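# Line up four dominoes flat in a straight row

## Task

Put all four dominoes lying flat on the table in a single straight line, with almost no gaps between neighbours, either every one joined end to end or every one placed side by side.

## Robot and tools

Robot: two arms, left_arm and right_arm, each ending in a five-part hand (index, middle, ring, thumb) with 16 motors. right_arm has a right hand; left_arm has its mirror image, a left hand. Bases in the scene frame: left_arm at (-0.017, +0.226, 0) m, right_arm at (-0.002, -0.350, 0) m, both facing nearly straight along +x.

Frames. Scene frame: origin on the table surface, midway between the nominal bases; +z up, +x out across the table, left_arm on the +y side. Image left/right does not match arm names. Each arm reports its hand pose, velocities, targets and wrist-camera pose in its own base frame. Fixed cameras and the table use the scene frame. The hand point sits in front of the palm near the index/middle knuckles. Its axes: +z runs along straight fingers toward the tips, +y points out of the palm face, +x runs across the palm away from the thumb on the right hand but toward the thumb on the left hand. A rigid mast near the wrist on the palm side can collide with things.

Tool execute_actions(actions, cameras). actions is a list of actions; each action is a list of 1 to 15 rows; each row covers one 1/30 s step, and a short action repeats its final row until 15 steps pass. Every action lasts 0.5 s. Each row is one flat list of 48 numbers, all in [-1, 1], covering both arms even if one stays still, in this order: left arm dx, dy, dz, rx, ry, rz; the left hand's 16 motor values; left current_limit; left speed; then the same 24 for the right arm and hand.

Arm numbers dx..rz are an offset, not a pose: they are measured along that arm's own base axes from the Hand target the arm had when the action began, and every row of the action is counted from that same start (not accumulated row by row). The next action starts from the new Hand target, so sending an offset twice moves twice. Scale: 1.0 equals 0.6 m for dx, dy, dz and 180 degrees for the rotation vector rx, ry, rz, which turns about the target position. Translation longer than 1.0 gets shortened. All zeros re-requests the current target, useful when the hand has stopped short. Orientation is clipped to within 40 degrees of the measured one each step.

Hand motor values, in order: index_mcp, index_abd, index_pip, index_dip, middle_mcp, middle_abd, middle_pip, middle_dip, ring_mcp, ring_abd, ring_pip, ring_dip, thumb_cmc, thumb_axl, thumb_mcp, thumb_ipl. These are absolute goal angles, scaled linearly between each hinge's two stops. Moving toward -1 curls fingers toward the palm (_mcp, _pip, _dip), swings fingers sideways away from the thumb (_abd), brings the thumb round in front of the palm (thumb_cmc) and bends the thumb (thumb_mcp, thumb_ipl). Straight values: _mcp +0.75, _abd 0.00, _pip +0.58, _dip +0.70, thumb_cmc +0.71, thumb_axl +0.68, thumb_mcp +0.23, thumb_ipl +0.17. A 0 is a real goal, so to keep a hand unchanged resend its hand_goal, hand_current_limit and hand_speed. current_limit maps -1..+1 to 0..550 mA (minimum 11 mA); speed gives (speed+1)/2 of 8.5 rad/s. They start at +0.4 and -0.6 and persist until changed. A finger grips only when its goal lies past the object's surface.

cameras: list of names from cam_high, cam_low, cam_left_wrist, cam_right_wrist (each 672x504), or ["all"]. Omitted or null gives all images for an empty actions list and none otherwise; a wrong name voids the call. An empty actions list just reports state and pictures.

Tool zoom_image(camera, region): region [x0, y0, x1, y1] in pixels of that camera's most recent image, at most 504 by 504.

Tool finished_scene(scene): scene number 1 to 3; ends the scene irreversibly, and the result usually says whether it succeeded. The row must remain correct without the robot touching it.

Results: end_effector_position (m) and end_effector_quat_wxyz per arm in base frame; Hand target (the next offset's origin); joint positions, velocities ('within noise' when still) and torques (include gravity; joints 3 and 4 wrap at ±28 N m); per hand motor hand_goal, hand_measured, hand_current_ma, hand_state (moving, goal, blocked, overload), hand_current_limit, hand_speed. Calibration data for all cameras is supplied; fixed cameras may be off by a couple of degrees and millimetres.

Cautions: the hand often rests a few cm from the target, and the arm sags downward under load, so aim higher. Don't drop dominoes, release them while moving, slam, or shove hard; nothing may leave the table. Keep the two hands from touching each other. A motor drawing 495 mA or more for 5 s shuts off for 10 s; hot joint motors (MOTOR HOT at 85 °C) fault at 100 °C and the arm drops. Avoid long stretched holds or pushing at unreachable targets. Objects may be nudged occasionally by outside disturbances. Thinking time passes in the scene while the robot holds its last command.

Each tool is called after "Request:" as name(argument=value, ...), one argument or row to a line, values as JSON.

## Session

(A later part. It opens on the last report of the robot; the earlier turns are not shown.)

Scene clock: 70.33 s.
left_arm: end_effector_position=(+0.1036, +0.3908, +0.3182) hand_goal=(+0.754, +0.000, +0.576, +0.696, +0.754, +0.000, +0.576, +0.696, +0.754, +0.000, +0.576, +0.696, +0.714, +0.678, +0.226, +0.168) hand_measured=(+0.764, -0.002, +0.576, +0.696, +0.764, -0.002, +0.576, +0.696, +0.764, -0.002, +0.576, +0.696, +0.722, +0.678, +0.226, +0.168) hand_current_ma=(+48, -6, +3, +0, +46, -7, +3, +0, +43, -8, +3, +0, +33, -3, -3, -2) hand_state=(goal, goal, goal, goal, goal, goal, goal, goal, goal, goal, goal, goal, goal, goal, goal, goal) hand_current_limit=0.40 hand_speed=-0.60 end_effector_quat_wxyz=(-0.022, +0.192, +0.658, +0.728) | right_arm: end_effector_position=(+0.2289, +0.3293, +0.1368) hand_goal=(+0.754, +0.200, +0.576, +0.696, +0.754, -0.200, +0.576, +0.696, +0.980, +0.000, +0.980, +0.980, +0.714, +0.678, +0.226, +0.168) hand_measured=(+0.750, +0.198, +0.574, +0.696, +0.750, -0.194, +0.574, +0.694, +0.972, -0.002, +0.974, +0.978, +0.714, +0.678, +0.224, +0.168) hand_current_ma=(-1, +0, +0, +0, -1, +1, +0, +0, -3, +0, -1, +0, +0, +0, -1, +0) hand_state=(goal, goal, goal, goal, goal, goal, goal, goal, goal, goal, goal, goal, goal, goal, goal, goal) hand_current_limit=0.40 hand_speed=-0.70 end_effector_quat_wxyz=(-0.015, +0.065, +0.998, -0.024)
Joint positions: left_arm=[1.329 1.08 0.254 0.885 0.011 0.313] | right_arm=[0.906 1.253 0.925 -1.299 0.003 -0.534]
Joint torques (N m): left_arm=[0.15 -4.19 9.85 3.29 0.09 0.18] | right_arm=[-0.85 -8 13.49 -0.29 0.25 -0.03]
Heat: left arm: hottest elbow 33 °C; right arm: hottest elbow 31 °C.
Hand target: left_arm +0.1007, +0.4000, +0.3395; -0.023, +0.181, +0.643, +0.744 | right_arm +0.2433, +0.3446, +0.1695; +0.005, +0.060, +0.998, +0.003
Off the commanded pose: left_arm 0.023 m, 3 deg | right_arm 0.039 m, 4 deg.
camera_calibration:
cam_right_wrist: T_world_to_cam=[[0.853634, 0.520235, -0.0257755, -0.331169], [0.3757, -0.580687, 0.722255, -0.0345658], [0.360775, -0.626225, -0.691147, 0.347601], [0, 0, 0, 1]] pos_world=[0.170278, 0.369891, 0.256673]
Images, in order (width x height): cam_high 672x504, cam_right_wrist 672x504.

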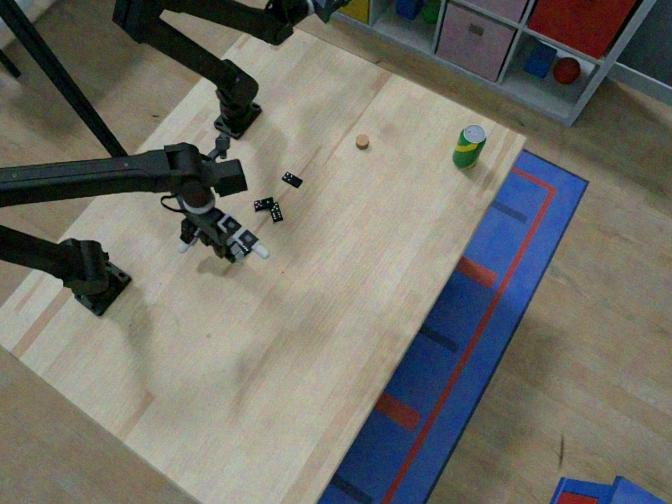

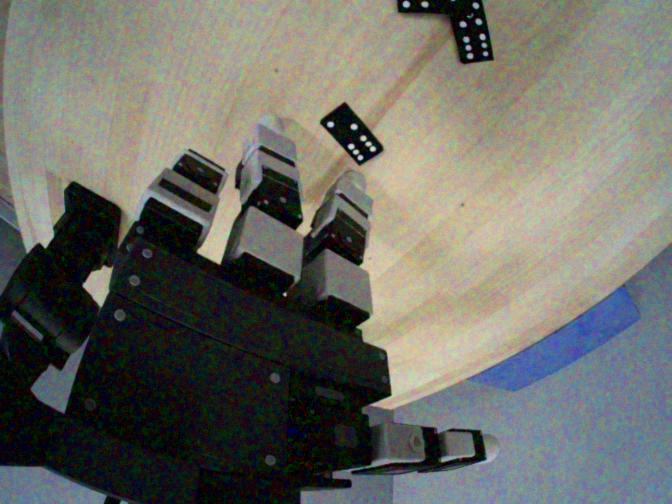

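Request:
execute_actions(
  actions=[
    [[0,0,0,0,0,0,0.754,0,0.576,0.696,0.754,0,0.576,0.696,0.754,0,0.576,0.696,0.714,0.678,0.226,0.168,0.4,-0.6,0,0,0.08,0,0,0,0.754,0.2,0.576,0.696,0.754,-0.2,0.576,0.696,0.98,0,0.98,0.98,0.714,0.678,0.226,0.168,0.4,-0.7]],
    [[0,0,0,0,0,0,0.754,0,0.576,0.696,0.754,0,0.576,0.696,0.754,0,0.576,0.696,0.714,0.678,0.226,0.168,0.4,-0.6,0.0125,0.094,0,0,0,-0.1,0.754,0.08,0.576,0.696,0.754,-0.08,0.576,0.696,0.98,0,0.98,0.98,0.714,0.678,0.226,0.168,0.4,-0.7]],
    [[0,0,0,0,0,0,0.754,0,0.576,0.696,0.754,0,0.576,0.696,0.754,0,0.576,0.696,0.714,0.678,0.226,0.168,0.4,-0.6,0.0125,0.094,0,0,0,-0.1,0.754,0.08,0.576,0.696,0.754,-0.08,0.576,0.696,0.98,0,0.98,0.98,0.714,0.678,0.226,0.168,0.4,-0.7]],
    [[0,0,0,0,0,0,0.754,0,0.576,0.696,0.754,0,0.576,0.696,0.754,0,0.576,0.696,0.714,0.678,0.226,0.168,0.4,-0.6,0,0,-0.06,0,0,0,0.754,0.08,0.576,0.696,0.754,-0.08,0.576,0.696,0.98,0,0.98,0.98,0.714,0.678,0.226,0.168,0.4,-0.7]],
  ],
  cameras=["cam_right_wrist","cam_high"],
)

Request:
zoom_image(
  camera="cam_right_wrist",
  region=[220, 70, 430, 215],
)

Request:
zoom_image(
  camera="cam_high",
  region=[220, 190, 310, 260],
)

Scene clock: 76.60 s.
left_arm: end_effector_position=(+0.1036, +0.3908, +0.3182) hand_goal=(+0.754, +0.000, +0.576, +0.696, +0.754, +0.000, +0.576, +0.696, +0.754, +0.000, +0.576, +0.696, +0.714, +0.678, +0.226, +0.168) hand_measured=(+0.764, -0.002, +0.576, +0.696, +0.764, -0.002, +0.576, +0.696, +0.764, -0.002, +0.576, +0.696, +0.722, +0.678, +0.226, +0.168) hand_current_ma=(+48, -6, +3, +0, +46, -7, +3, +0, +43, -8, +3, +0, +33, -3, -3, -2) hand_state=(goal, goal, goal, goal, goal, goal, goal, goal, goal, goal, goal, goal, goal, goal, goal, goal) hand_current_limit=0.40 hand_speed=-0.60 end_effector_quat_wxyz=(-0.022, +0.192, +0.658, +0.728) | right_arm: end_effector_position=(+0.2545, +0.4537, +0.1806) hand_goal=(+0.754, +0.080, +0.576, +0.696, +0.754, -0.080, +0.576, +0.696, +0.980, +0.000, +0.980, +0.980, +0.714, +0.678, +0.226, +0.168) hand_measured=(+0.752, +0.082, +0.574, +0.696, +0.752, -0.082, +0.574, +0.694, +0.972, -0.002, +0.974, +0.978, +0.714, +0.678, +0.222, +0.168) hand_current_ma=(+0, +0, +0, +0, +0, +0, +0, +0, -2, +0, -1, +0, +0, +0, -1, +0) hand_state=(goal, goal, goal, goal, goal, goal, goal, goal, goal, goal, goal, goal, goal, goal, goal, goal) hand_current_limit=0.40 hand_speed=-0.70 end_effector_quat_wxyz=(+0.004, +0.358, +0.934, -0.006)
Joint positions: left_arm=[1.329 1.08 0.254 0.885 0.011 0.313] | right_arm=[1.155 1.529 1.31 -1.362 0.008 0.316]
Joint torques (N m): left_arm=[-0.97 -4.37 9.69 3.6 0.05 0.07] | right_arm=[-0.15 -11.46 9.16 0.47 0.3 0.29]
Heat: left arm: hottest elbow 33 °C; right arm: hottest elbow 31 °C.
Hand target: left_arm +0.1007, +0.4000, +0.3395; -0.023, +0.181, +0.643, +0.744 | right_arm +0.2583, +0.4575, +0.1815; +0.006, +0.366, +0.931, +0.001
Off the commanded pose: left_arm 0.023 m, 3 deg | right_arm 0.005 m, 1 deg.
camera_calibration:
cam_right_wrist: T_world_to_cam=[[0.998139, -0.053858, 0.0285887, -0.202647], [-0.0580493, -0.695825, 0.715862, 0.160065], [-0.0186621, -0.716189, -0.697657, 0.585151], [0, 0, 0, 1]] pos_world=[0.222482, 0.519542, 0.299443]
Images, in order (width x height): cam_high 672x504, cam_right_wrist 672x504.

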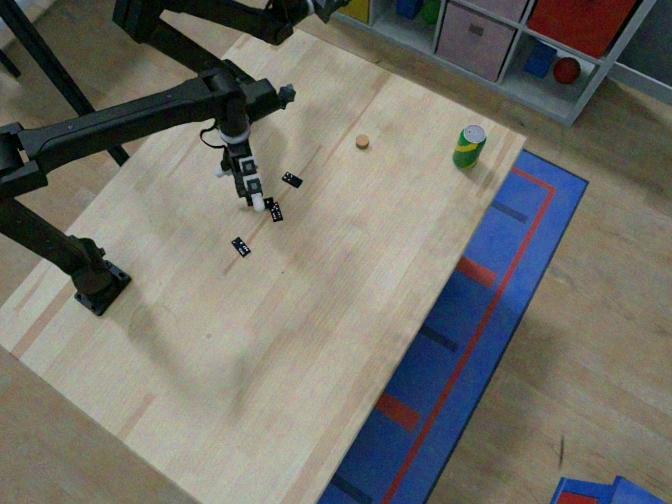

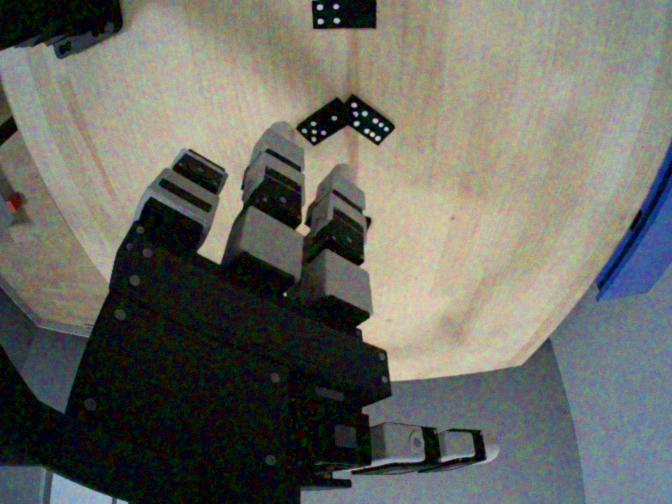

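Scaled by 2.400 from the camera's 672x504 image, which has a finer 960x720 frame.

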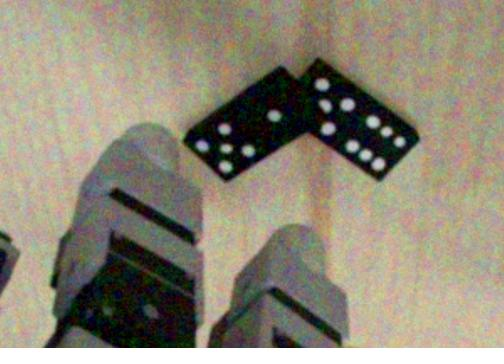

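Scaled by 5.600 from the camera's 672x504 image, which has a finer 960x720 frame.

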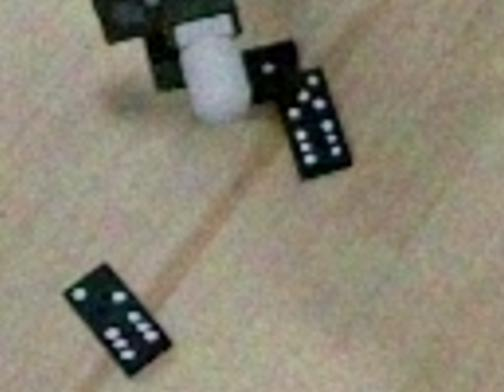

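Request:
execute_actions(
  actions=[
    [[0,0,0,0,0,0,0.754,0,0.576,0.696,0.754,0,0.576,0.696,0.754,0,0.576,0.696,0.714,0.678,0.226,0.168,0.4,-0.6,0.023,-0.018,0,0,0,-0.055,0.754,0.08,0.576,0.696,0.754,-0.08,0.576,0.696,0.98,0,0.98,0.98,0.714,0.678,0.226,0.168,0.4,-0.7]],
    [[0,0,0,0,0,0,0.754,0,0.576,0.696,0.754,0,0.576,0.696,0.754,0,0.576,0.696,0.714,0.678,0.226,0.168,0.4,-0.6,0,0,-0.047,0,0,0,0.754,0.08,0.576,0.696,0.754,-0.08,0.576,0.696,0.98,0,0.98,0.98,0.714,0.678,0.226,0.168,0.4,-0.7]],
  ],
  cameras=["cam_right_wrist","cam_high","cam_low"],
)

Request:
zoom_image(
  camera="cam_right_wrist",
  region=[220, 70, 430, 215],
)

Request:
zoom_image(
  camera="cam_high",
  region=[220, 180, 310, 240],
)

Request:
zoom_image(
  camera="cam_low",
  region=[330, 240, 390, 276],
)

Scene clock: 80.53 s.
left_arm: end_effector_position=(+0.1036, +0.3908, +0.3182) hand_goal=(+0.754, +0.000, +0.576, +0.696, +0.754, +0.000, +0.576, +0.696, +0.754, +0.000, +0.576, +0.696, +0.714, +0.678, +0.226, +0.168) hand_measured=(+0.764, -0.002, +0.576, +0.696, +0.764, -0.002, +0.576, +0.696, +0.764, -0.002, +0.576, +0.696, +0.722, +0.678, +0.226, +0.168) hand_current_ma=(+48, -6, +3, +0, +46, -7, +3, +0, +43, -8, +3, +0, +33, -3, -3, -2) hand_state=(goal, goal, goal, goal, goal, goal, goal, goal, goal, goal, goal, goal, goal, goal, goal, goal) hand_current_limit=0.40 hand_speed=-0.60 end_effector_quat_wxyz=(-0.022, +0.192, +0.658, +0.728) | right_arm: end_effector_position=(+0.2669, +0.4478, +0.1559) hand_goal=(+0.754, +0.080, +0.576, +0.696, +0.754, -0.080, +0.576, +0.696, +0.980, +0.000, +0.980, +0.980, +0.714, +0.678, +0.226, +0.168) hand_measured=(+0.752, +0.082, +0.574, +0.696, +0.752, -0.082, +0.574, +0.694, +0.972, -0.002, +0.974, +0.978, +0.714, +0.678, +0.222, +0.168) hand_current_ma=(+0, +0, +0, +0, +0, +0, +0, +0, -2, +0, -1, +0, +0, +0, -1, +0) hand_state=(goal, goal, goal, goal, goal, goal, goal, goal, goal, goal, goal, goal, goal, goal, goal, goal) hand_current_limit=0.40 hand_speed=-0.70 end_effector_quat_wxyz=(+0.004, +0.434, +0.901, -0.002)
Joint positions: left_arm=[1.329 1.08 0.254 0.885 0.011 0.313] | right_arm=[1.151 1.564 1.282 -1.294 0.008 0.478]
Joint torques (N m): left_arm=[-0.32 -3.02 9.84 3.38 0.1 0.11] | right_arm=[-0.73 -11.75 8.21 0.51 0.3 0.28]
Heat: left arm: hottest elbow 33 °C; right arm: hottest elbow 31 °C.
Hand target: left_arm +0.1007, +0.4000, +0.3395; -0.023, +0.181, +0.643, +0.744 | right_arm +0.2722, +0.4466, +0.1533; +0.006, +0.445, +0.896, +0.000
Off the commanded pose: left_arm 0.023 m, 3 deg | right_arm 0.006 m, 1 deg.
camera_calibration:
cam_right_wrist: T_world_to_cam=[[0.975231, -0.218856, 0.0320515, -0.135196], [-0.176064, -0.680363, 0.711413, 0.199698], [-0.13389, -0.699435, -0.702043, 0.587847], [0, 0, 0, 1]] pos_world=[0.245714, 0.517439, 0.274959]
Images, in order (width x height): cam_high 672x504, cam_low 672x504, cam_right_wrist 672x504.

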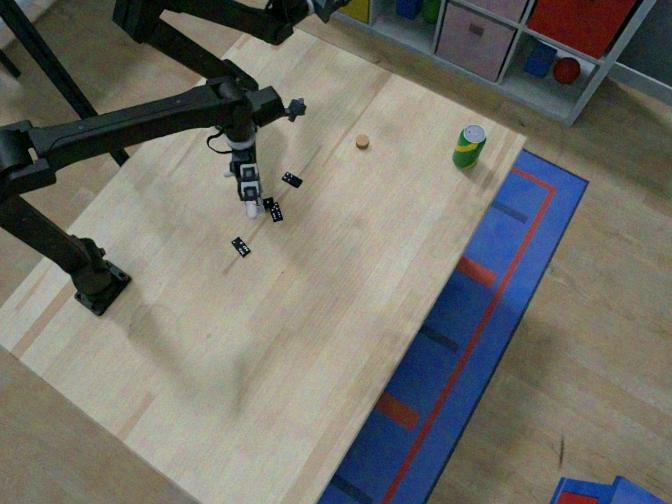

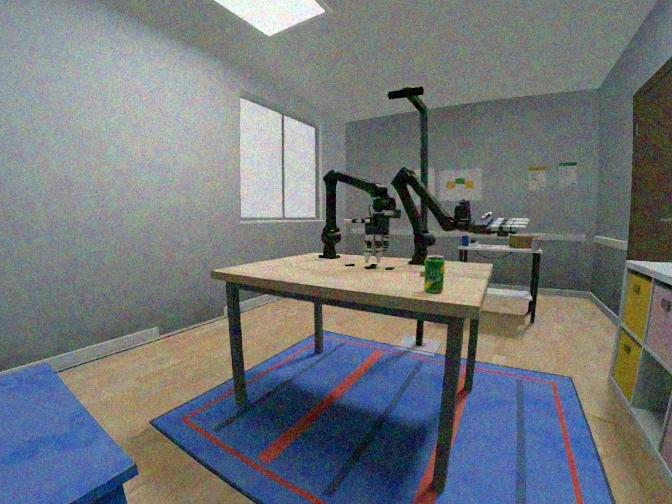

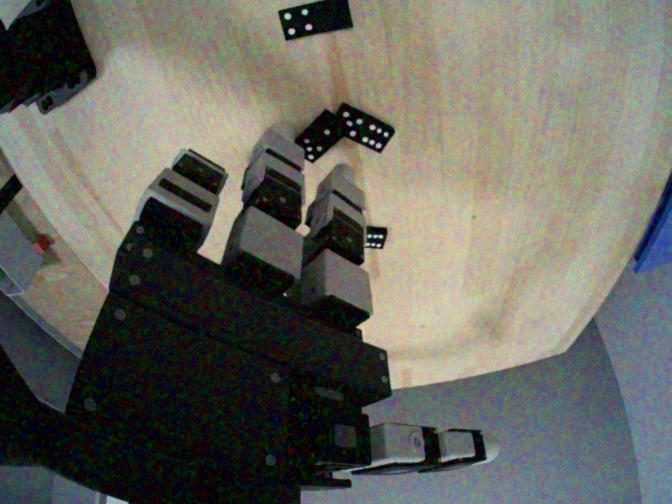

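Scaled by 2.400 from the camera's 672x504 image, which has a finer 960x720 frame.

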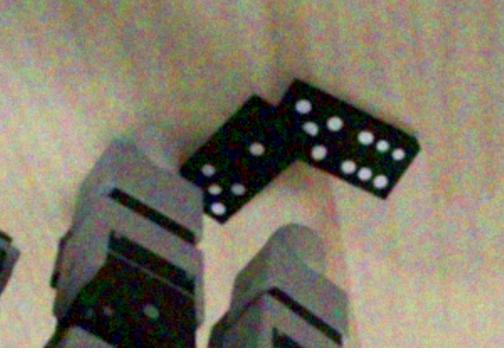

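Scaled by 5.600 from the camera's 672x504 image, which has a finer 960x720 frame.

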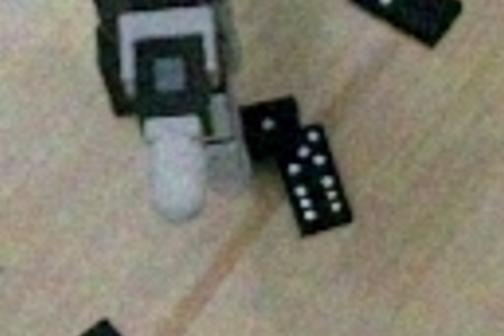

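Scaled by 8.400 from the camera's 672x504 image, which has a finer 960x720 frame.

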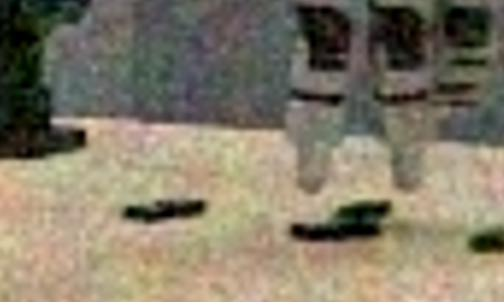

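Request:
execute_actions(
  actions=[
    [[0,0,0,0,0,0,0.754,0,0.576,0.696,0.754,0,0.576,0.696,0.754,0,0.576,0.696,0.714,0.678,0.226,0.168,0.4,-0.6,0,-0.002,-0.025,0,0,0,0.754,0.08,0.576,0.696,0.754,-0.08,0.576,0.696,0.98,0,0.98,0.98,0.714,0.678,0.226,0.168,0.4,-0.7]],
  ],
  cameras=["cam_right_wrist","cam_low"],
)

Request:
zoom_image(
  camera="cam_right_wrist",
  region=[220, 70, 430, 215],
)

Request:
zoom_image(
  camera="cam_low",
  region=[330, 240, 390, 276],
)

Scene clock: 84.37 s.
left_arm: end_effector_position=(+0.1036, +0.3908, +0.3182) hand_goal=(+0.754, +0.000, +0.576, +0.696, +0.754, +0.000, +0.576, +0.696, +0.754, +0.000, +0.576, +0.696, +0.714, +0.678, +0.226, +0.168) hand_measured=(+0.764, -0.002, +0.576, +0.696, +0.764, -0.002, +0.576, +0.696, +0.764, -0.002, +0.576, +0.696, +0.722, +0.678, +0.226, +0.168) hand_current_ma=(+48, -6, +3, +0, +46, -7, +3, +0, +43, -8, +3, +0, +33, -3, -3, -2) hand_state=(goal, goal, goal, goal, goal, goal, goal, goal, goal, goal, goal, goal, goal, goal, goal, goal) hand_current_limit=0.40 hand_speed=-0.60 end_effector_quat_wxyz=(-0.022, +0.192, +0.658, +0.728) | right_arm: end_effector_position=(+0.2667, +0.4474, +0.1429) hand_goal=(+0.754, +0.080, +0.576, +0.696, +0.754, -0.080, +0.576, +0.696, +0.980, +0.000, +0.980, +0.980, +0.714, +0.678, +0.226, +0.168) hand_measured=(+0.752, +0.082, +0.574, +0.696, +0.752, -0.082, +0.574, +0.694, +0.972, -0.002, +0.974, +0.978, +0.714, +0.678, +0.222, +0.168) hand_current_ma=(+0, +0, +0, +0, +0, +0, +0, +0, -2, +0, -1, +0, +0, +0, -1, +0) hand_state=(goal, goal, goal, goal, goal, goal, goal, goal, goal, goal, goal, goal, goal, goal, goal, goal) hand_current_limit=0.40 hand_speed=-0.70 end_effector_quat_wxyz=(+0.004, +0.434, +0.901, +0.000)
Joint positions: left_arm=[1.329 1.08 0.254 0.885 0.011 0.313] | right_arm=[1.151 1.57 1.253 -1.254 0.008 0.478]
Joint torques (N m): left_arm=[0.15 -3.19 9.39 3.62 0.08 0.08] | right_arm=[-1.03 -11.52 7.9 0.5 0.3 0.26]
Heat: left arm: hottest elbow 34 °C; right arm: hottest elbow 31 °C.
Hand target: left_arm +0.1007, +0.4000, +0.3395; -0.023, +0.181, +0.643, +0.744 | right_arm +0.2722, +0.4455, +0.1384; +0.006, +0.445, +0.896, +0.000
Off the commanded pose: left_arm 0.023 m, 3 deg | right_arm 0.007 m, 1 deg.
camera_calibration:
cam_right_wrist: T_world_to_cam=[[0.975169, -0.219006, 0.0328877, -0.134696], [-0.177293, -0.68303, 0.708546, 0.210608], [-0.132713, -0.696782, -0.704898, 0.577338], [0, 0, 0, 1]] pos_world=[0.245311, 0.516631, 0.262169]
Images, in order (width x height): cam_low 672x504, cam_right_wrist 672x504.

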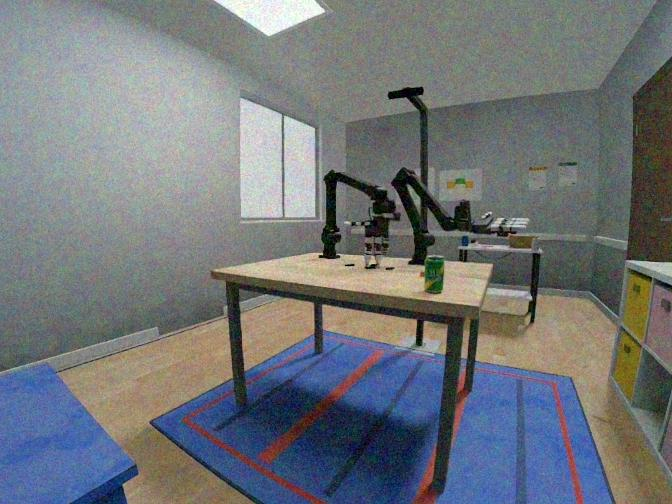

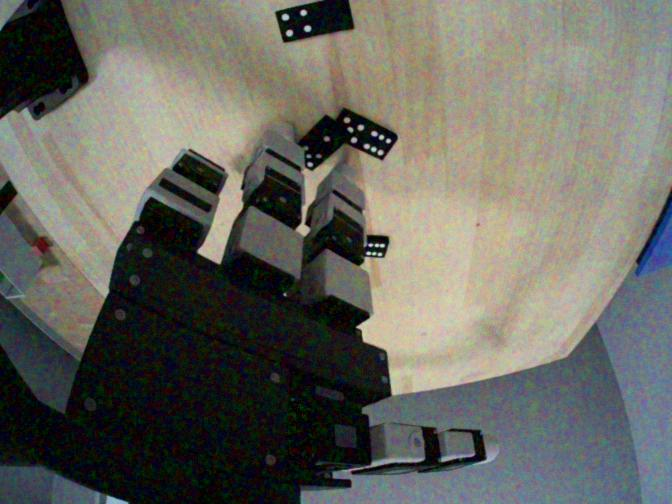

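Scaled by 2.400 from the camera's 672x504 image, which has a finer 960x720 frame.

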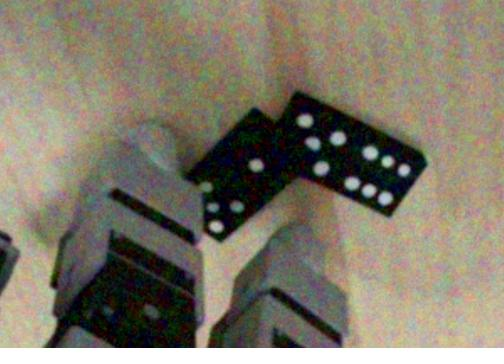

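Scaled by 8.400 from the camera's 672x504 image, which has a finer 960x720 frame.

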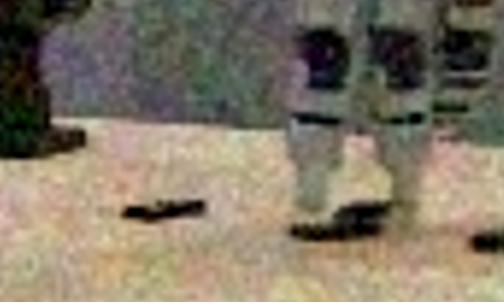

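Request:
execute_actions(
  actions=[
    [[0,0,0,0,0,0,0.754,0,0.576,0.696,0.754,0,0.576,0.696,0.754,0,0.576,0.696,0.714,0.678,0.226,0.168,0.4,-0.6,0,0,-0.009,0,0,0,0.754,0.08,0.576,0.696,0.754,-0.08,0.576,0.696,0.98,0,0.98,0.98,0.714,0.678,0.226,0.168,0.4,-0.7]],
    [[0,0,0,0,0,0,0.754,0,0.576,0.696,0.754,0,0.576,0.696,0.754,0,0.576,0.696,0.714,0.678,0.226,0.168,0.4,-0.6,0,0,0,0,0,0,0.754,-0.03,0.576,0.696,0.754,0.03,0.576,0.696,0.98,0,0.98,0.98,0.714,0.678,0.226,0.168,0.4,-0.9]],
    [[0,0,0,0,0,0,0.754,0,0.576,0.696,0.754,0,0.576,0.696,0.754,0,0.576,0.696,0.714,0.678,0.226,0.168,0.4,-0.6,0,0,0,0,0,0,0.754,-0.08,0.576,0.696,0.754,0.08,0.576,0.696,0.98,0,0.98,0.98,0.714,0.678,0.226,0.168,0.4,-0.9]],
  ],
  cameras=["cam_right_wrist","cam_high"],
)

Request:
zoom_image(
  camera="cam_right_wrist",
  region=[220, 70, 430, 215],
)

Scene clock: 87.43 s.
left_arm: end_effector_position=(+0.1036, +0.3908, +0.3182) hand_goal=(+0.754, +0.000, +0.576, +0.696, +0.754, +0.000, +0.576, +0.696, +0.754, +0.000, +0.576, +0.696, +0.714, +0.678, +0.226, +0.168) hand_measured=(+0.764, -0.002, +0.576, +0.696, +0.764, -0.002, +0.576, +0.696, +0.764, -0.002, +0.576, +0.696, +0.722, +0.678, +0.226, +0.168) hand_current_ma=(+48, -6, +3, +0, +46, -7, +3, +0, +43, -8, +3, +0, +33, -3, -3, -2) hand_state=(goal, goal, goal, goal, goal, goal, goal, goal, goal, goal, goal, goal, goal, goal, goal, goal) hand_current_limit=0.40 hand_speed=-0.60 end_effector_quat_wxyz=(-0.022, +0.192, +0.658, +0.728) | right_arm: end_effector_position=(+0.2668, +0.4477, +0.1388) hand_goal=(+0.754, -0.080, +0.576, +0.696, +0.754, +0.080, +0.576, +0.696, +0.980, +0.000, +0.980, +0.980, +0.714, +0.678, +0.226, +0.168) hand_measured=(+0.752, -0.004, +0.574, +0.696, +0.752, +0.004, +0.574, +0.694, +0.972, -0.002, +0.974, +0.978, +0.714, +0.678, +0.222, +0.168) hand_current_ma=(+0, +89, +0, +0, +0, -89, +0, +0, -2, +0, -1, +0, +0, +0, -1, +0) hand_state=(goal, blocked, goal, goal, goal, blocked, goal, goal, goal, goal, goal, goal, goal, goal, goal, goal) hand_current_limit=0.40 hand_speed=-0.90 end_effector_quat_wxyz=(+0.004, +0.434, +0.901, +0.001)
Joint positions: left_arm=[1.329 1.08 0.254 0.885 0.011 0.313] | right_arm=[1.151 1.573 1.244 -1.24 0.008 0.478]
Joint torques (N m): left_arm=[-0.09 -3.72 9.8 3.37 0.09 0.14] | right_arm=[-0.91 -11.46 7.84 0.57 0.3 0.28]
Heat: left arm: hottest elbow 34 °C; right arm: hottest elbow 31 °C.
Hand target: left_arm +0.1007, +0.4000, +0.3395; -0.023, +0.181, +0.643, +0.744 | right_arm +0.2721, +0.4454, +0.1329; +0.006, +0.445, +0.896, +0.000
Off the commanded pose: left_arm 0.023 m, 3 deg | right_arm 0.008 m, 1 deg.
camera_calibration:
cam_right_wrist: T_world_to_cam=[[0.975126, -0.219111, 0.0334491, -0.134666], [-0.178108, -0.68477, 0.70666, 0.214951], [-0.131932, -0.69504, -0.706763, 0.573839], [0, 0, 0, 1]] pos_world=[0.245309, 0.516527, 0.258175]
Images, in order (width x height): cam_high 672x504, cam_right_wrist 672x504.

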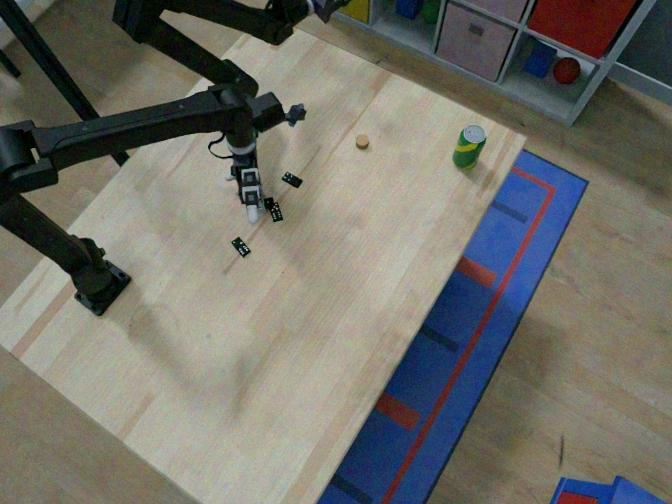

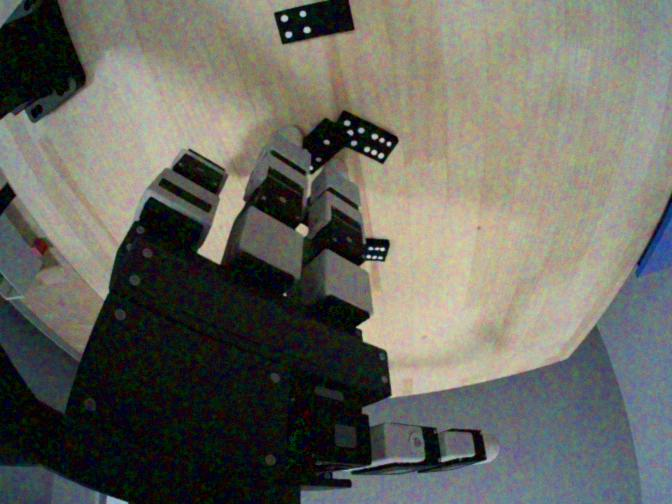

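Scaled by 2.400 from the camera's 672x504 image, which has a finer 960x720 frame.

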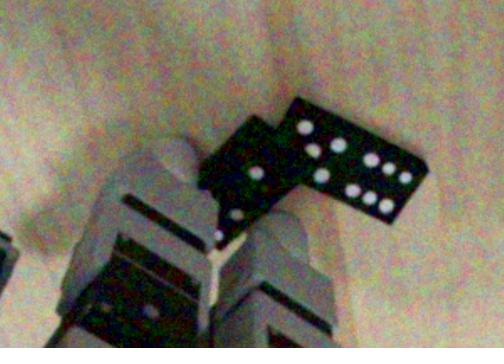

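Request:
execute_actions(
  actions=[
    [[0,0,0,0,0,0,0.754,0,0.576,0.696,0.754,0,0.576,0.696,0.754,0,0.576,0.696,0.714,0.678,0.226,0.168,0.4,-0.6,-0.03,-0.025,0,0,0,0,0.754,-0.08,0.576,0.696,0.754,0.08,0.576,0.696,0.98,0,0.98,0.98,0.714,0.678,0.226,0.168,0.4,-0.9],[0,0,0,0,0,0,0.754,0,0.576,0.696,0.754,0,0.576,0.696,0.754,0,0.576,0.696,0.714,0.678,0.226,0.168,0.4,-0.6,-0.065,-0.052,0,0,0,0,0.754,-0.08,0.576,0.696,0.754,0.08,0.576,0.696,0.98,0,0.98,0.98,0.714,0.678,0.226,0.168,0.4,-0.9]],
    [[0,0,0,0,0,0,0.754,0,0.576,0.696,0.754,0,0.576,0.696,0.754,0,0.576,0.696,0.714,0.678,0.226,0.168,0.4,-0.6,0,0,0,0,0,0,0.754,-0.08,0.576,0.696,0.754,0.08,0.576,0.696,0.98,0,0.98,0.98,0.714,0.678,0.226,0.168,0.4,-0.9]],
  ],
  cameras=["cam_right_wrist","cam_high"],
)

Request:
zoom_image(
  camera="cam_right_wrist",
  region=[220, 40, 430, 215],
)

Request:
zoom_image(
  camera="cam_high",
  region=[220, 180, 310, 240],
)

Scene clock: 91.13 s.
left_arm: end_effector_position=(+0.1036, +0.3908, +0.3182) hand_goal=(+0.754, +0.000, +0.576, +0.696, +0.754, +0.000, +0.576, +0.696, +0.754, +0.000, +0.576, +0.696, +0.714, +0.678, +0.226, +0.168) hand_measured=(+0.764, -0.002, +0.576, +0.696, +0.764, -0.002, +0.576, +0.696, +0.764, -0.002, +0.576, +0.696, +0.722, +0.678, +0.226, +0.168) hand_current_ma=(+48, -6, +3, +0, +46, -7, +3, +0, +43, -8, +3, +0, +33, -3, -3, -2) hand_state=(goal, goal, goal, goal, goal, goal, goal, goal, goal, goal, goal, goal, goal, goal, goal, goal) hand_current_limit=0.40 hand_speed=-0.60 end_effector_quat_wxyz=(-0.022, +0.192, +0.658, +0.728) | right_arm: end_effector_position=(+0.2369, +0.4180, +0.1353) hand_goal=(+0.754, -0.080, +0.576, +0.696, +0.754, +0.080, +0.576, +0.696, +0.980, +0.000, +0.980, +0.980, +0.714, +0.678, +0.226, +0.168) hand_measured=(+0.754, -0.008, +0.574, +0.694, +0.734, +0.002, +0.564, +0.690, +0.972, -0.002, +0.976, +0.978, +0.714, +0.678, +0.222, +0.168) hand_current_ma=(+0, +83, +0, +0, -11, -95, -5, -1, -2, +0, -1, +0, +0, +0, -1, +0) hand_state=(goal, blocked, goal, goal, goal, blocked, goal, goal, goal, goal, goal, goal, goal, goal, goal, goal) hand_current_limit=0.40 hand_speed=-0.90 end_effector_quat_wxyz=(+0.006, +0.440, +0.898, +0.001)
Joint positions: left_arm=[1.329 1.08 0.254 0.885 0.011 0.313] | right_arm=[1.191 1.482 1.13 -1.219 0.012 0.532]
Joint torques (N m): left_arm=[-1.08 -4.48 9.88 3.84 0.07 0.11] | right_arm=[0.44 -11.11 6.89 0.27 0.12 0.28]
Heat: left arm: hottest elbow 34 °C; right arm: hottest elbow 31 °C.
Hand target: left_arm +0.1007, +0.4000, +0.3395; -0.023, +0.181, +0.643, +0.744 | right_arm +0.2331, +0.4143, +0.1329; +0.006, +0.445, +0.896, +0.000
Off the commanded pose: left_arm 0.023 m, 3 deg | right_arm 0.006 m, 1 deg.
camera_calibration:
cam_right_wrist: T_world_to_cam=[[0.972017, -0.231986, 0.0369525, -0.106193], [-0.189352, -0.680651, 0.707715, 0.192618], [-0.139028, -0.694908, -0.705531, 0.548337], [0, 0, 0, 1]] pos_world=[0.215928, 0.487514, 0.254475]
Images, in order (width x height): cam_high 672x504, cam_right_wrist 672x504.

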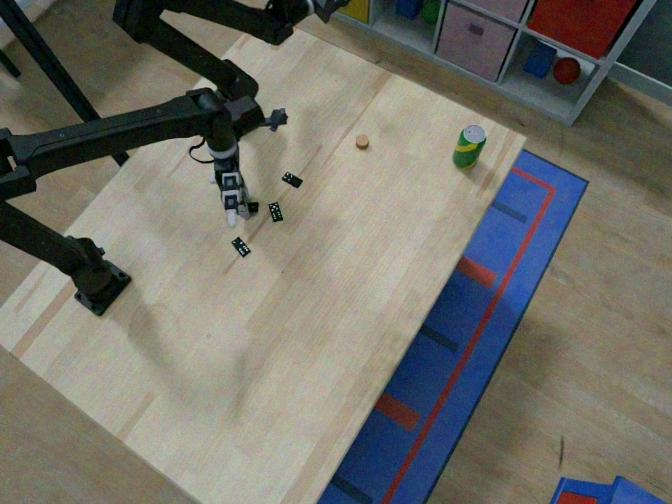

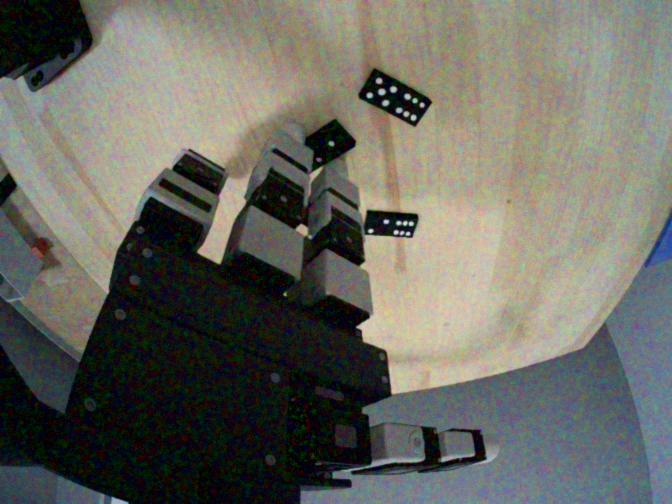

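Scaled by 2.400 from the camera's 672x504 image, which has a finer 960x720 frame.

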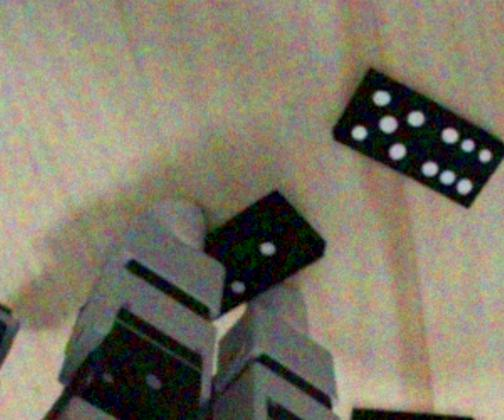

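Scaled by 5.600 from the camera's 672x504 image, which has a finer 960x720 frame.

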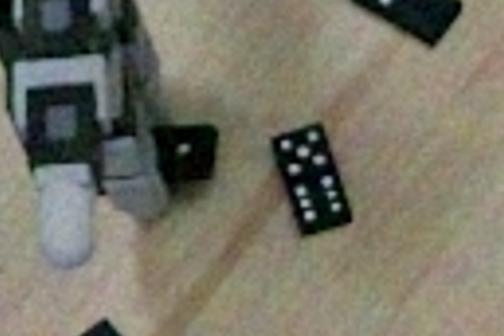

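Request:
execute_actions(
  actions=[
    [[0,0,0,0,0,0,0.754,0,0.576,0.696,0.754,0,0.576,0.696,0.754,0,0.576,0.696,0.714,0.678,0.226,0.168,0.4,-0.6,0.02,-0.029,0.004,0,0,-0.055,0.754,-0.08,0.576,0.696,0.754,0.08,0.576,0.696,0.98,0,0.98,0.98,0.714,0.678,0.226,0.168,0.4,-0.9],[0,0,0,0,0,0,0.754,0,0.576,0.696,0.754,0,0.576,0.696,0.754,0,0.576,0.696,0.714,0.678,0.226,0.168,0.4,-0.6,0.04,-0.058,0.007,0,0,-0.11,0.754,-0.08,0.576,0.696,0.754,0.08,0.576,0.696,0.98,0,0.98,0.98,0.714,0.678,0.226,0.168,0.4,-0.9],[0,0,0,0,0,0,0.754,0,0.576,0.696,0.754,0,0.576,0.696,0.754,0,0.576,0.696,0.714,0.678,0.226,0.168,0.4,-0.6,0.0606,-0.0882,0.007,0,0,-0.164,0.754,-0.08,0.576,0.696,0.754,0.08,0.576,0.696,0.98,0,0.98,0.98,0.714,0.678,0.226,0.168,0.4,-0.9]],
    [[0,0,0,0,0,0,0.754,0,0.576,0.696,0.754,0,0.576,0.696,0.754,0,0.576,0.696,0.714,0.678,0.226,0.168,0.4,-0.6,0.02,-0.029,0,0,0,-0.055,0.754,-0.08,0.576,0.696,0.754,0.08,0.576,0.696,0.98,0,0.98,0.98,0.714,0.678,0.226,0.168,0.4,-0.9],[0,0,0,0,0,0,0.754,0,0.576,0.696,0.754,0,0.576,0.696,0.754,0,0.576,0.696,0.714,0.678,0.226,0.168,0.4,-0.6,0.04,-0.058,0,0,0,-0.11,0.754,-0.08,0.576,0.696,0.754,0.08,0.576,0.696,0.98,0,0.98,0.98,0.714,0.678,0.226,0.168,0.4,-0.9],[0,0,0,0,0,0,0.754,0,0.576,0.696,0.754,0,0.576,0.696,0.754,0,0.576,0.696,0.714,0.678,0.226,0.168,0.4,-0.6,0.0606,-0.0882,0,0,0,-0.164,0.754,-0.08,0.576,0.696,0.754,0.08,0.576,0.696,0.98,0,0.98,0.98,0.714,0.678,0.226,0.168,0.4,-0.9]],
  ],
  cameras=["cam_right_wrist","cam_high"],
)

Request:
zoom_image(
  camera="cam_right_wrist",
  region=[220, 70, 430, 215],
)

Request:
zoom_image(
  camera="cam_high",
  region=[220, 190, 310, 260],
)

Scene clock: 94.80 s.
left_arm: end_effector_position=(+0.1036, +0.3908, +0.3182) hand_goal=(+0.754, +0.000, +0.576, +0.696, +0.754, +0.000, +0.576, +0.696, +0.754, +0.000, +0.576, +0.696, +0.714, +0.678, +0.226, +0.168) hand_measured=(+0.764, -0.002, +0.576, +0.696, +0.764, -0.002, +0.576, +0.696, +0.764, -0.002, +0.576, +0.696, +0.722, +0.678, +0.226, +0.168) hand_current_ma=(+48, -6, +3, +0, +46, -7, +3, +0, +43, -8, +3, +0, +33, -3, -3, -2) hand_state=(goal, goal, goal, goal, goal, goal, goal, goal, goal, goal, goal, goal, goal, goal, goal, goal) hand_current_limit=0.40 hand_speed=-0.60 end_effector_quat_wxyz=(-0.022, +0.192, +0.658, +0.728) | right_arm: end_effector_position=(+0.2954, +0.3009, +0.1335) hand_goal=(+0.754, -0.080, +0.576, +0.696, +0.754, +0.080, +0.576, +0.696, +0.980, +0.000, +0.980, +0.980, +0.714, +0.678, +0.226, +0.168) hand_measured=(+0.750, -0.008, +0.574, +0.694, +0.790, +0.004, +0.602, +0.708, +0.972, -0.002, +0.976, +0.978, +0.714, +0.678, +0.222, +0.168) hand_current_ma=(-1, +83, +0, +0, +35, -92, +16, +5, -2, +0, -1, +0, +0, +0, -1, +0) hand_state=(goal, blocked, goal, goal, blocked, blocked, blocked, goal, goal, goal, goal, goal, goal, goal, goal, goal) hand_current_limit=0.40 hand_speed=-0.90 end_effector_quat_wxyz=(+0.002, +0.820, +0.572, -0.006)
Joint positions: left_arm=[1.329 1.08 0.254 0.885 0.011 0.313] | right_arm=[1.005 1.496 1.142 -1.229 -0.002 1.359]
Joint torques (N m): left_arm=[0.15 -3.78 9.65 3.25 0.11 0.11] | right_arm=[-0.97 -8.06 11.51 -0.25 0.43 0.28]
Heat: left arm: hottest elbow 34 °C; right arm: hottest elbow 31 °C.
Hand target: left_arm +0.1007, +0.4000, +0.3395; -0.023, +0.181, +0.643, +0.744 | right_arm +0.3058, +0.3084, +0.1370; +0.005, +0.828, +0.560, -0.003
Off the commanded pose: left_arm 0.023 m, 3 deg | right_arm 0.013 m, 2 deg.
camera_calibration:
cam_right_wrist: T_world_to_cam=[[0.318462, -0.947419, 0.0313033, 0.218945], [-0.670608, -0.201831, 0.713827, 0.122472], [-0.669975, -0.248319, -0.699622, 0.495452], [0, 0, 0, 1]] pos_world=[0.344346, 0.355182, 0.252351]
Images, in order (width x height): cam_high 672x504, cam_right_wrist 672x504.

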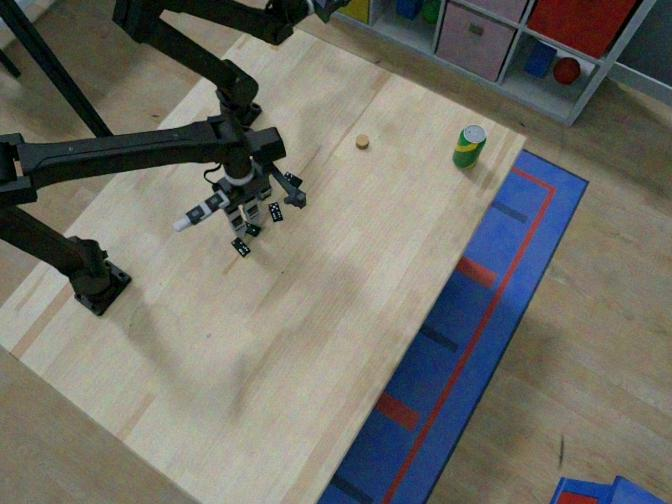

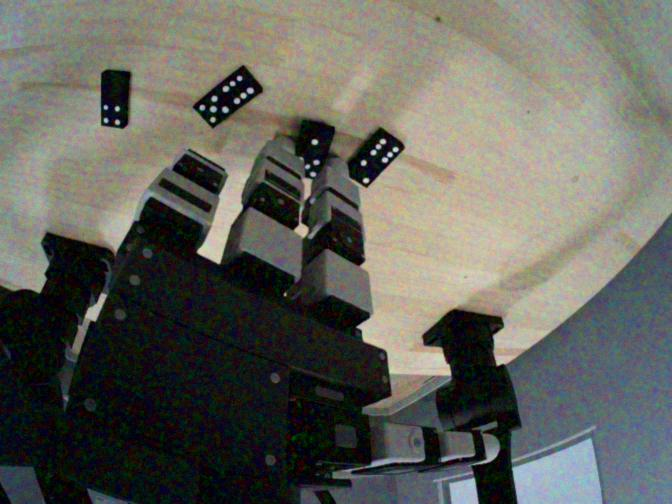

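Scaled by 2.400 from the camera's 672x504 image, which has a finer 960x720 frame.

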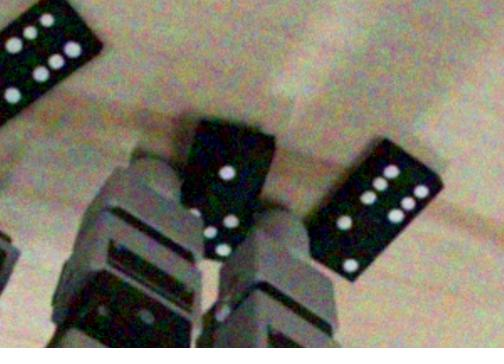

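Scaled by 5.600 from the camera's 672x504 image, which has a finer 960x720 frame.

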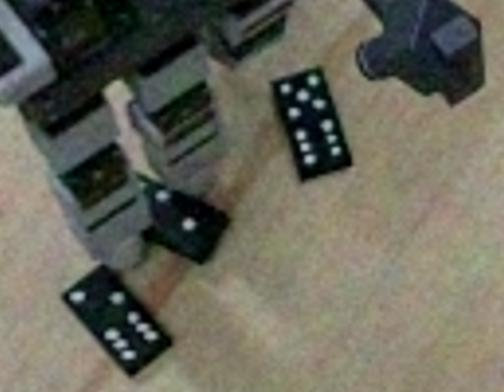

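Request:
execute_actions(
  actions=[
    [[0,0,0,0,0,0,0.754,0,0.576,0.696,0.754,0,0.576,0.696,0.754,0,0.576,0.696,0.714,0.678,0.226,0.168,0.4,-0.6,0,0,0.005,0,0,0,0.754,0.02,0.576,0.696,0.754,-0.04,0.576,0.696,0.98,0,0.98,0.98,0.714,0.678,0.226,0.168,0.4,-0.8]],
    [[0,0,0,0,0,0,0.754,0,0.576,0.696,0.754,0,0.576,0.696,0.754,0,0.576,0.696,0.714,0.678,0.226,0.168,0.4,-0.6,0.022,0.035,0.05,0,0,0,0.754,0.02,0.576,0.696,0.754,-0.04,0.576,0.696,0.98,0,0.98,0.98,0.714,0.678,0.226,0.168,0.4,-0.8]],
  ],
  cameras=["cam_right_wrist"],
)

Scene clock: 97.77 s.
left_arm: end_effector_position=(+0.1036, +0.3908, +0.3182) hand_goal=(+0.754, +0.000, +0.576, +0.696, +0.754, +0.000, +0.576, +0.696, +0.754, +0.000, +0.576, +0.696, +0.714, +0.678, +0.226, +0.168) hand_measured=(+0.764, -0.002, +0.576, +0.696, +0.764, -0.002, +0.576, +0.696, +0.764, -0.002, +0.576, +0.696, +0.722, +0.678, +0.226, +0.168) hand_current_ma=(+48, -6, +3, +0, +46, -7, +3, +0, +43, -8, +3, +0, +33, -3, -3, -2) hand_state=(goal, goal, goal, goal, goal, goal, goal, goal, goal, goal, goal, goal, goal, goal, goal, goal) hand_current_limit=0.40 hand_speed=-0.60 end_effector_quat_wxyz=(-0.022, +0.192, +0.658, +0.728) | right_arm: end_effector_position=(+0.3068, +0.3168, +0.1527) hand_goal=(+0.754, +0.020, +0.576, +0.696, +0.754, -0.040, +0.576, +0.696, +0.980, +0.000, +0.980, +0.980, +0.714, +0.678, +0.226, +0.168) hand_measured=(+0.750, +0.016, +0.574, +0.694, +0.754, -0.038, +0.578, +0.698, +0.972, -0.002, +0.976, +0.978, +0.714, +0.678, +0.222, +0.168) hand_current_ma=(-1, +0, +0, +0, +0, +0, +0, +0, -2, +0, -1, +0, +0, +0, -1, +0) hand_state=(goal, goal, goal, goal, goal, goal, goal, goal, goal, goal, goal, goal, goal, goal, goal, goal) hand_current_limit=0.40 hand_speed=-0.80 end_effector_quat_wxyz=(+0.011, +0.821, +0.570, -0.021)
Joint positions: left_arm=[1.329 1.08 0.254 0.885 0.011 0.313] | right_arm=[1.005 1.552 1.257 -1.322 0.005 1.363]
Joint torques (N m): left_arm=[-0.03 -2.9 9.76 3.37 0.13 0.07] | right_arm=[-0.73 -10.99 13.19 -0.46 0.23 0.28]
Heat: left arm: hottest elbow 34 °C; right arm: hottest elbow 31 °C.
Hand target: left_arm +0.1007, +0.4000, +0.3395; -0.023, +0.181, +0.643, +0.744 | right_arm +0.3190, +0.3294, +0.1701; +0.005, +0.828, +0.560, -0.003
Off the commanded pose: left_arm 0.023 m, 3 deg | right_arm 0.025 m, 3 deg.
camera_calibration:
cam_right_wrist: T_world_to_cam=[[0.31525, -0.947202, 0.0585267, 0.226577], [-0.661793, -0.17522, 0.728922, 0.10622], [-0.680182, -0.268525, -0.68209, 0.527365], [0, 0, 0, 1]] pos_world=[0.357572, 0.374837, 0.269023]
Images, in order (width x height): cam_right_wrist 672x504.

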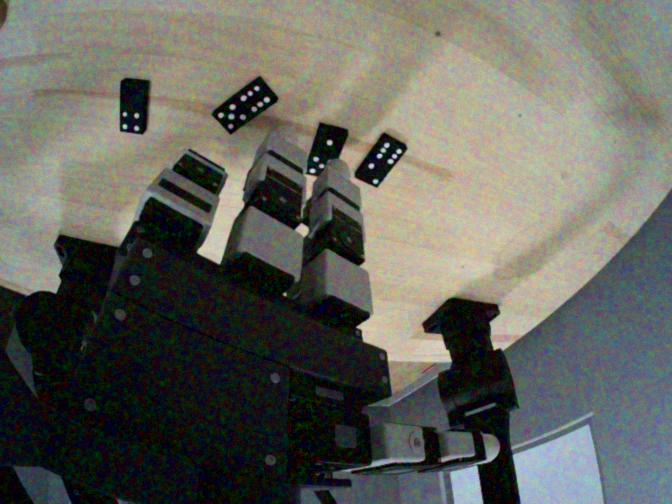

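Request:
execute_actions(
  actions=[
    [[0,0,0,0,0,0,0.754,0,0.576,0.696,0.754,0,0.576,0.696,0.754,0,0.576,0.696,0.714,0.678,0.226,0.168,0.4,-0.6,0,0,0.05,0,0,0,0.754,0.1,0.576,0.696,0.754,-0.1,0.576,0.696,0.98,0,0.98,0.98,0.714,0.678,0.226,0.168,0.4,-0.8],[0,0,0,0,0,0,0.754,0,0.576,0.696,0.754,0,0.576,0.696,0.754,0,0.576,0.696,0.714,0.678,0.226,0.168,0.4,-0.6,-0.042,0.031,0.08,0,0,0.164,0.754,0.2,0.576,0.696,0.754,-0.2,0.576,0.696,0.98,0,0.98,0.98,0.714,0.678,0.226,0.168,0.4,-0.7]],
    [[0,0,0,0,0,0,0.754,0,0.576,0.696,0.754,0,0.576,0.696,0.754,0,0.576,0.696,0.714,0.678,0.226,0.168,0.4,-0.6,-0.042,0.031,0,0,0,0.164,0.754,0.2,0.576,0.696,0.754,-0.2,0.576,0.696,0.98,0,0.98,0.98,0.714,0.678,0.226,0.168,0.4,-0.7]],
    [[0,0,0,0,0,0,0.754,0,0.576,0.696,0.754,0,0.576,0.696,0.754,0,0.576,0.696,0.714,0.678,0.226,0.168,0.4,-0.6,-0.042,0.031,0,0,0,0.164,0.754,0.2,0.576,0.696,0.754,-0.2,0.576,0.696,0.98,0,0.98,0.98,0.714,0.678,0.226,0.168,0.4,-0.7]],
    [[0,0,0,0,0,0,0.754,0,0.576,0.696,0.754,0,0.576,0.696,0.754,0,0.576,0.696,0.714,0.678,0.226,0.168,0.4,-0.6,-0.042,0.031,-0.05,0,0,0.164,0.754,0.2,0.576,0.696,0.754,-0.2,0.576,0.696,0.98,0,0.98,0.98,0.714,0.678,0.226,0.168,0.4,-0.7]],
  ],
  cameras=["cam_right_wrist","cam_high"],
)

Request:
zoom_image(
  camera="cam_right_wrist",
  region=[220, 70, 430, 215],
)

Request:
zoom_image(
  camera="cam_high",
  region=[220, 190, 310, 260],
)

Scene clock: 102.93 s.
left_arm: end_effector_position=(+0.1036, +0.3908, +0.3182) hand_goal=(+0.754, +0.000, +0.576, +0.696, +0.754, +0.000, +0.576, +0.696, +0.754, +0.000, +0.576, +0.696, +0.714, +0.678, +0.226, +0.168) hand_measured=(+0.764, -0.002, +0.576, +0.696, +0.764, -0.002, +0.576, +0.696, +0.764, -0.002, +0.576, +0.696, +0.722, +0.678, +0.226, +0.168) hand_current_ma=(+48, -6, +3, +0, +46, -7, +3, +0, +43, -8, +3, +0, +33, -3, -3, -2) hand_state=(goal, goal, goal, goal, goal, goal, goal, goal, goal, goal, goal, goal, goal, goal, goal, goal) hand_current_limit=0.40 hand_speed=-0.60 end_effector_quat_wxyz=(-0.022, +0.192, +0.658, +0.728) | right_arm: end_effector_position=(+0.2144, +0.3989, +0.1876) hand_goal=(+0.754, +0.200, +0.576, +0.696, +0.754, -0.200, +0.576, +0.696, +0.980, +0.000, +0.980, +0.980, +0.714, +0.678, +0.226, +0.168) hand_measured=(+0.752, +0.196, +0.574, +0.694, +0.754, -0.196, +0.578, +0.698, +0.974, -0.002, +0.976, +0.978, +0.714, +0.678, +0.222, +0.168) hand_current_ma=(+0, -1, +0, +0, +0, +0, +0, +0, -2, +0, -1, +0, +0, +0, -1, +0) hand_state=(goal, goal, goal, goal, goal, goal, goal, goal, goal, goal, goal, goal, goal, goal, goal, goal) hand_current_limit=0.40 hand_speed=-0.70 end_effector_quat_wxyz=(+0.005, -0.046, +0.999, -0.003)
Joint positions: left_arm=[1.329 1.08 0.254 0.885 0.011 0.313] | right_arm=[1.008 1.328 1.12 -1.362 0.011 -0.655]
Joint torques (N m): left_arm=[-0.62 -1.85 9.72 3.55 0.07 0.11] | right_arm=[-0.67 -7.77 9.26 0.51 -0.05 -0.07]
Heat: left arm: hottest elbow 35 °C; right arm: hottest elbow 32 °C.
Hand target: left_arm +0.1007, +0.4000, +0.3395; -0.023, +0.181, +0.643, +0.744 | right_arm +0.2183, +0.4038, +0.1880; +0.005, -0.054, +0.999, +0.003
Off the commanded pose: left_arm 0.023 m, 3 deg | right_arm 0.006 m, 1 deg.
camera_calibration:
cam_right_wrist: T_world_to_cam=[[0.717417, 0.696076, 0.0281326, -0.40462], [0.472459, -0.515828, 0.714636, -0.0706327], [0.511952, -0.4994, -0.698931, 0.349944], [0, 0, 0, 1]] pos_world=[0.144498, 0.419974, 0.306446]
Images, in order (width x height): cam_high 672x504, cam_right_wrist 672x504.

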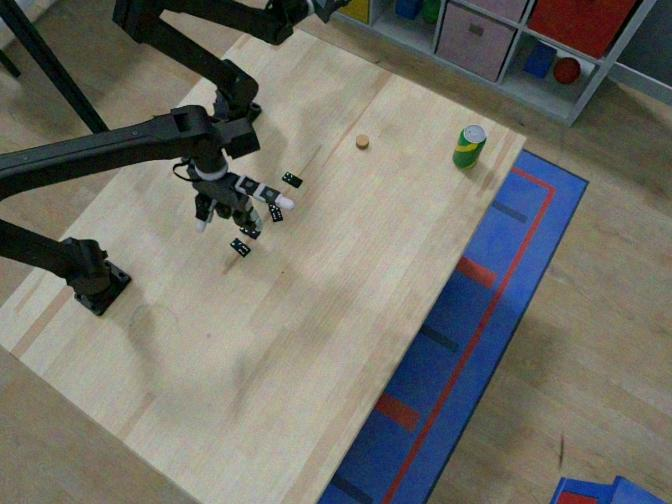

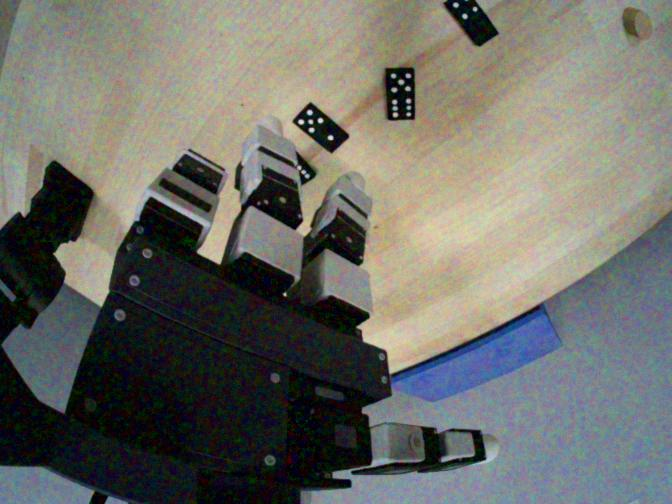

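Scaled by 2.400 from the camera's 672x504 image, which has a finer 960x720 frame.

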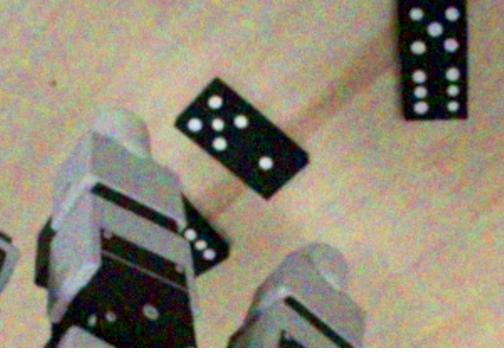

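Scaled by 5.600 from the camera's 672x504 image, which has a finer 960x720 frame.

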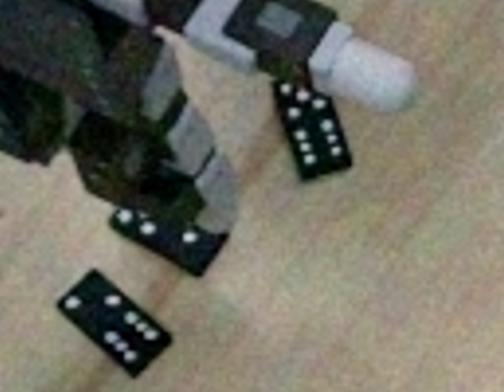

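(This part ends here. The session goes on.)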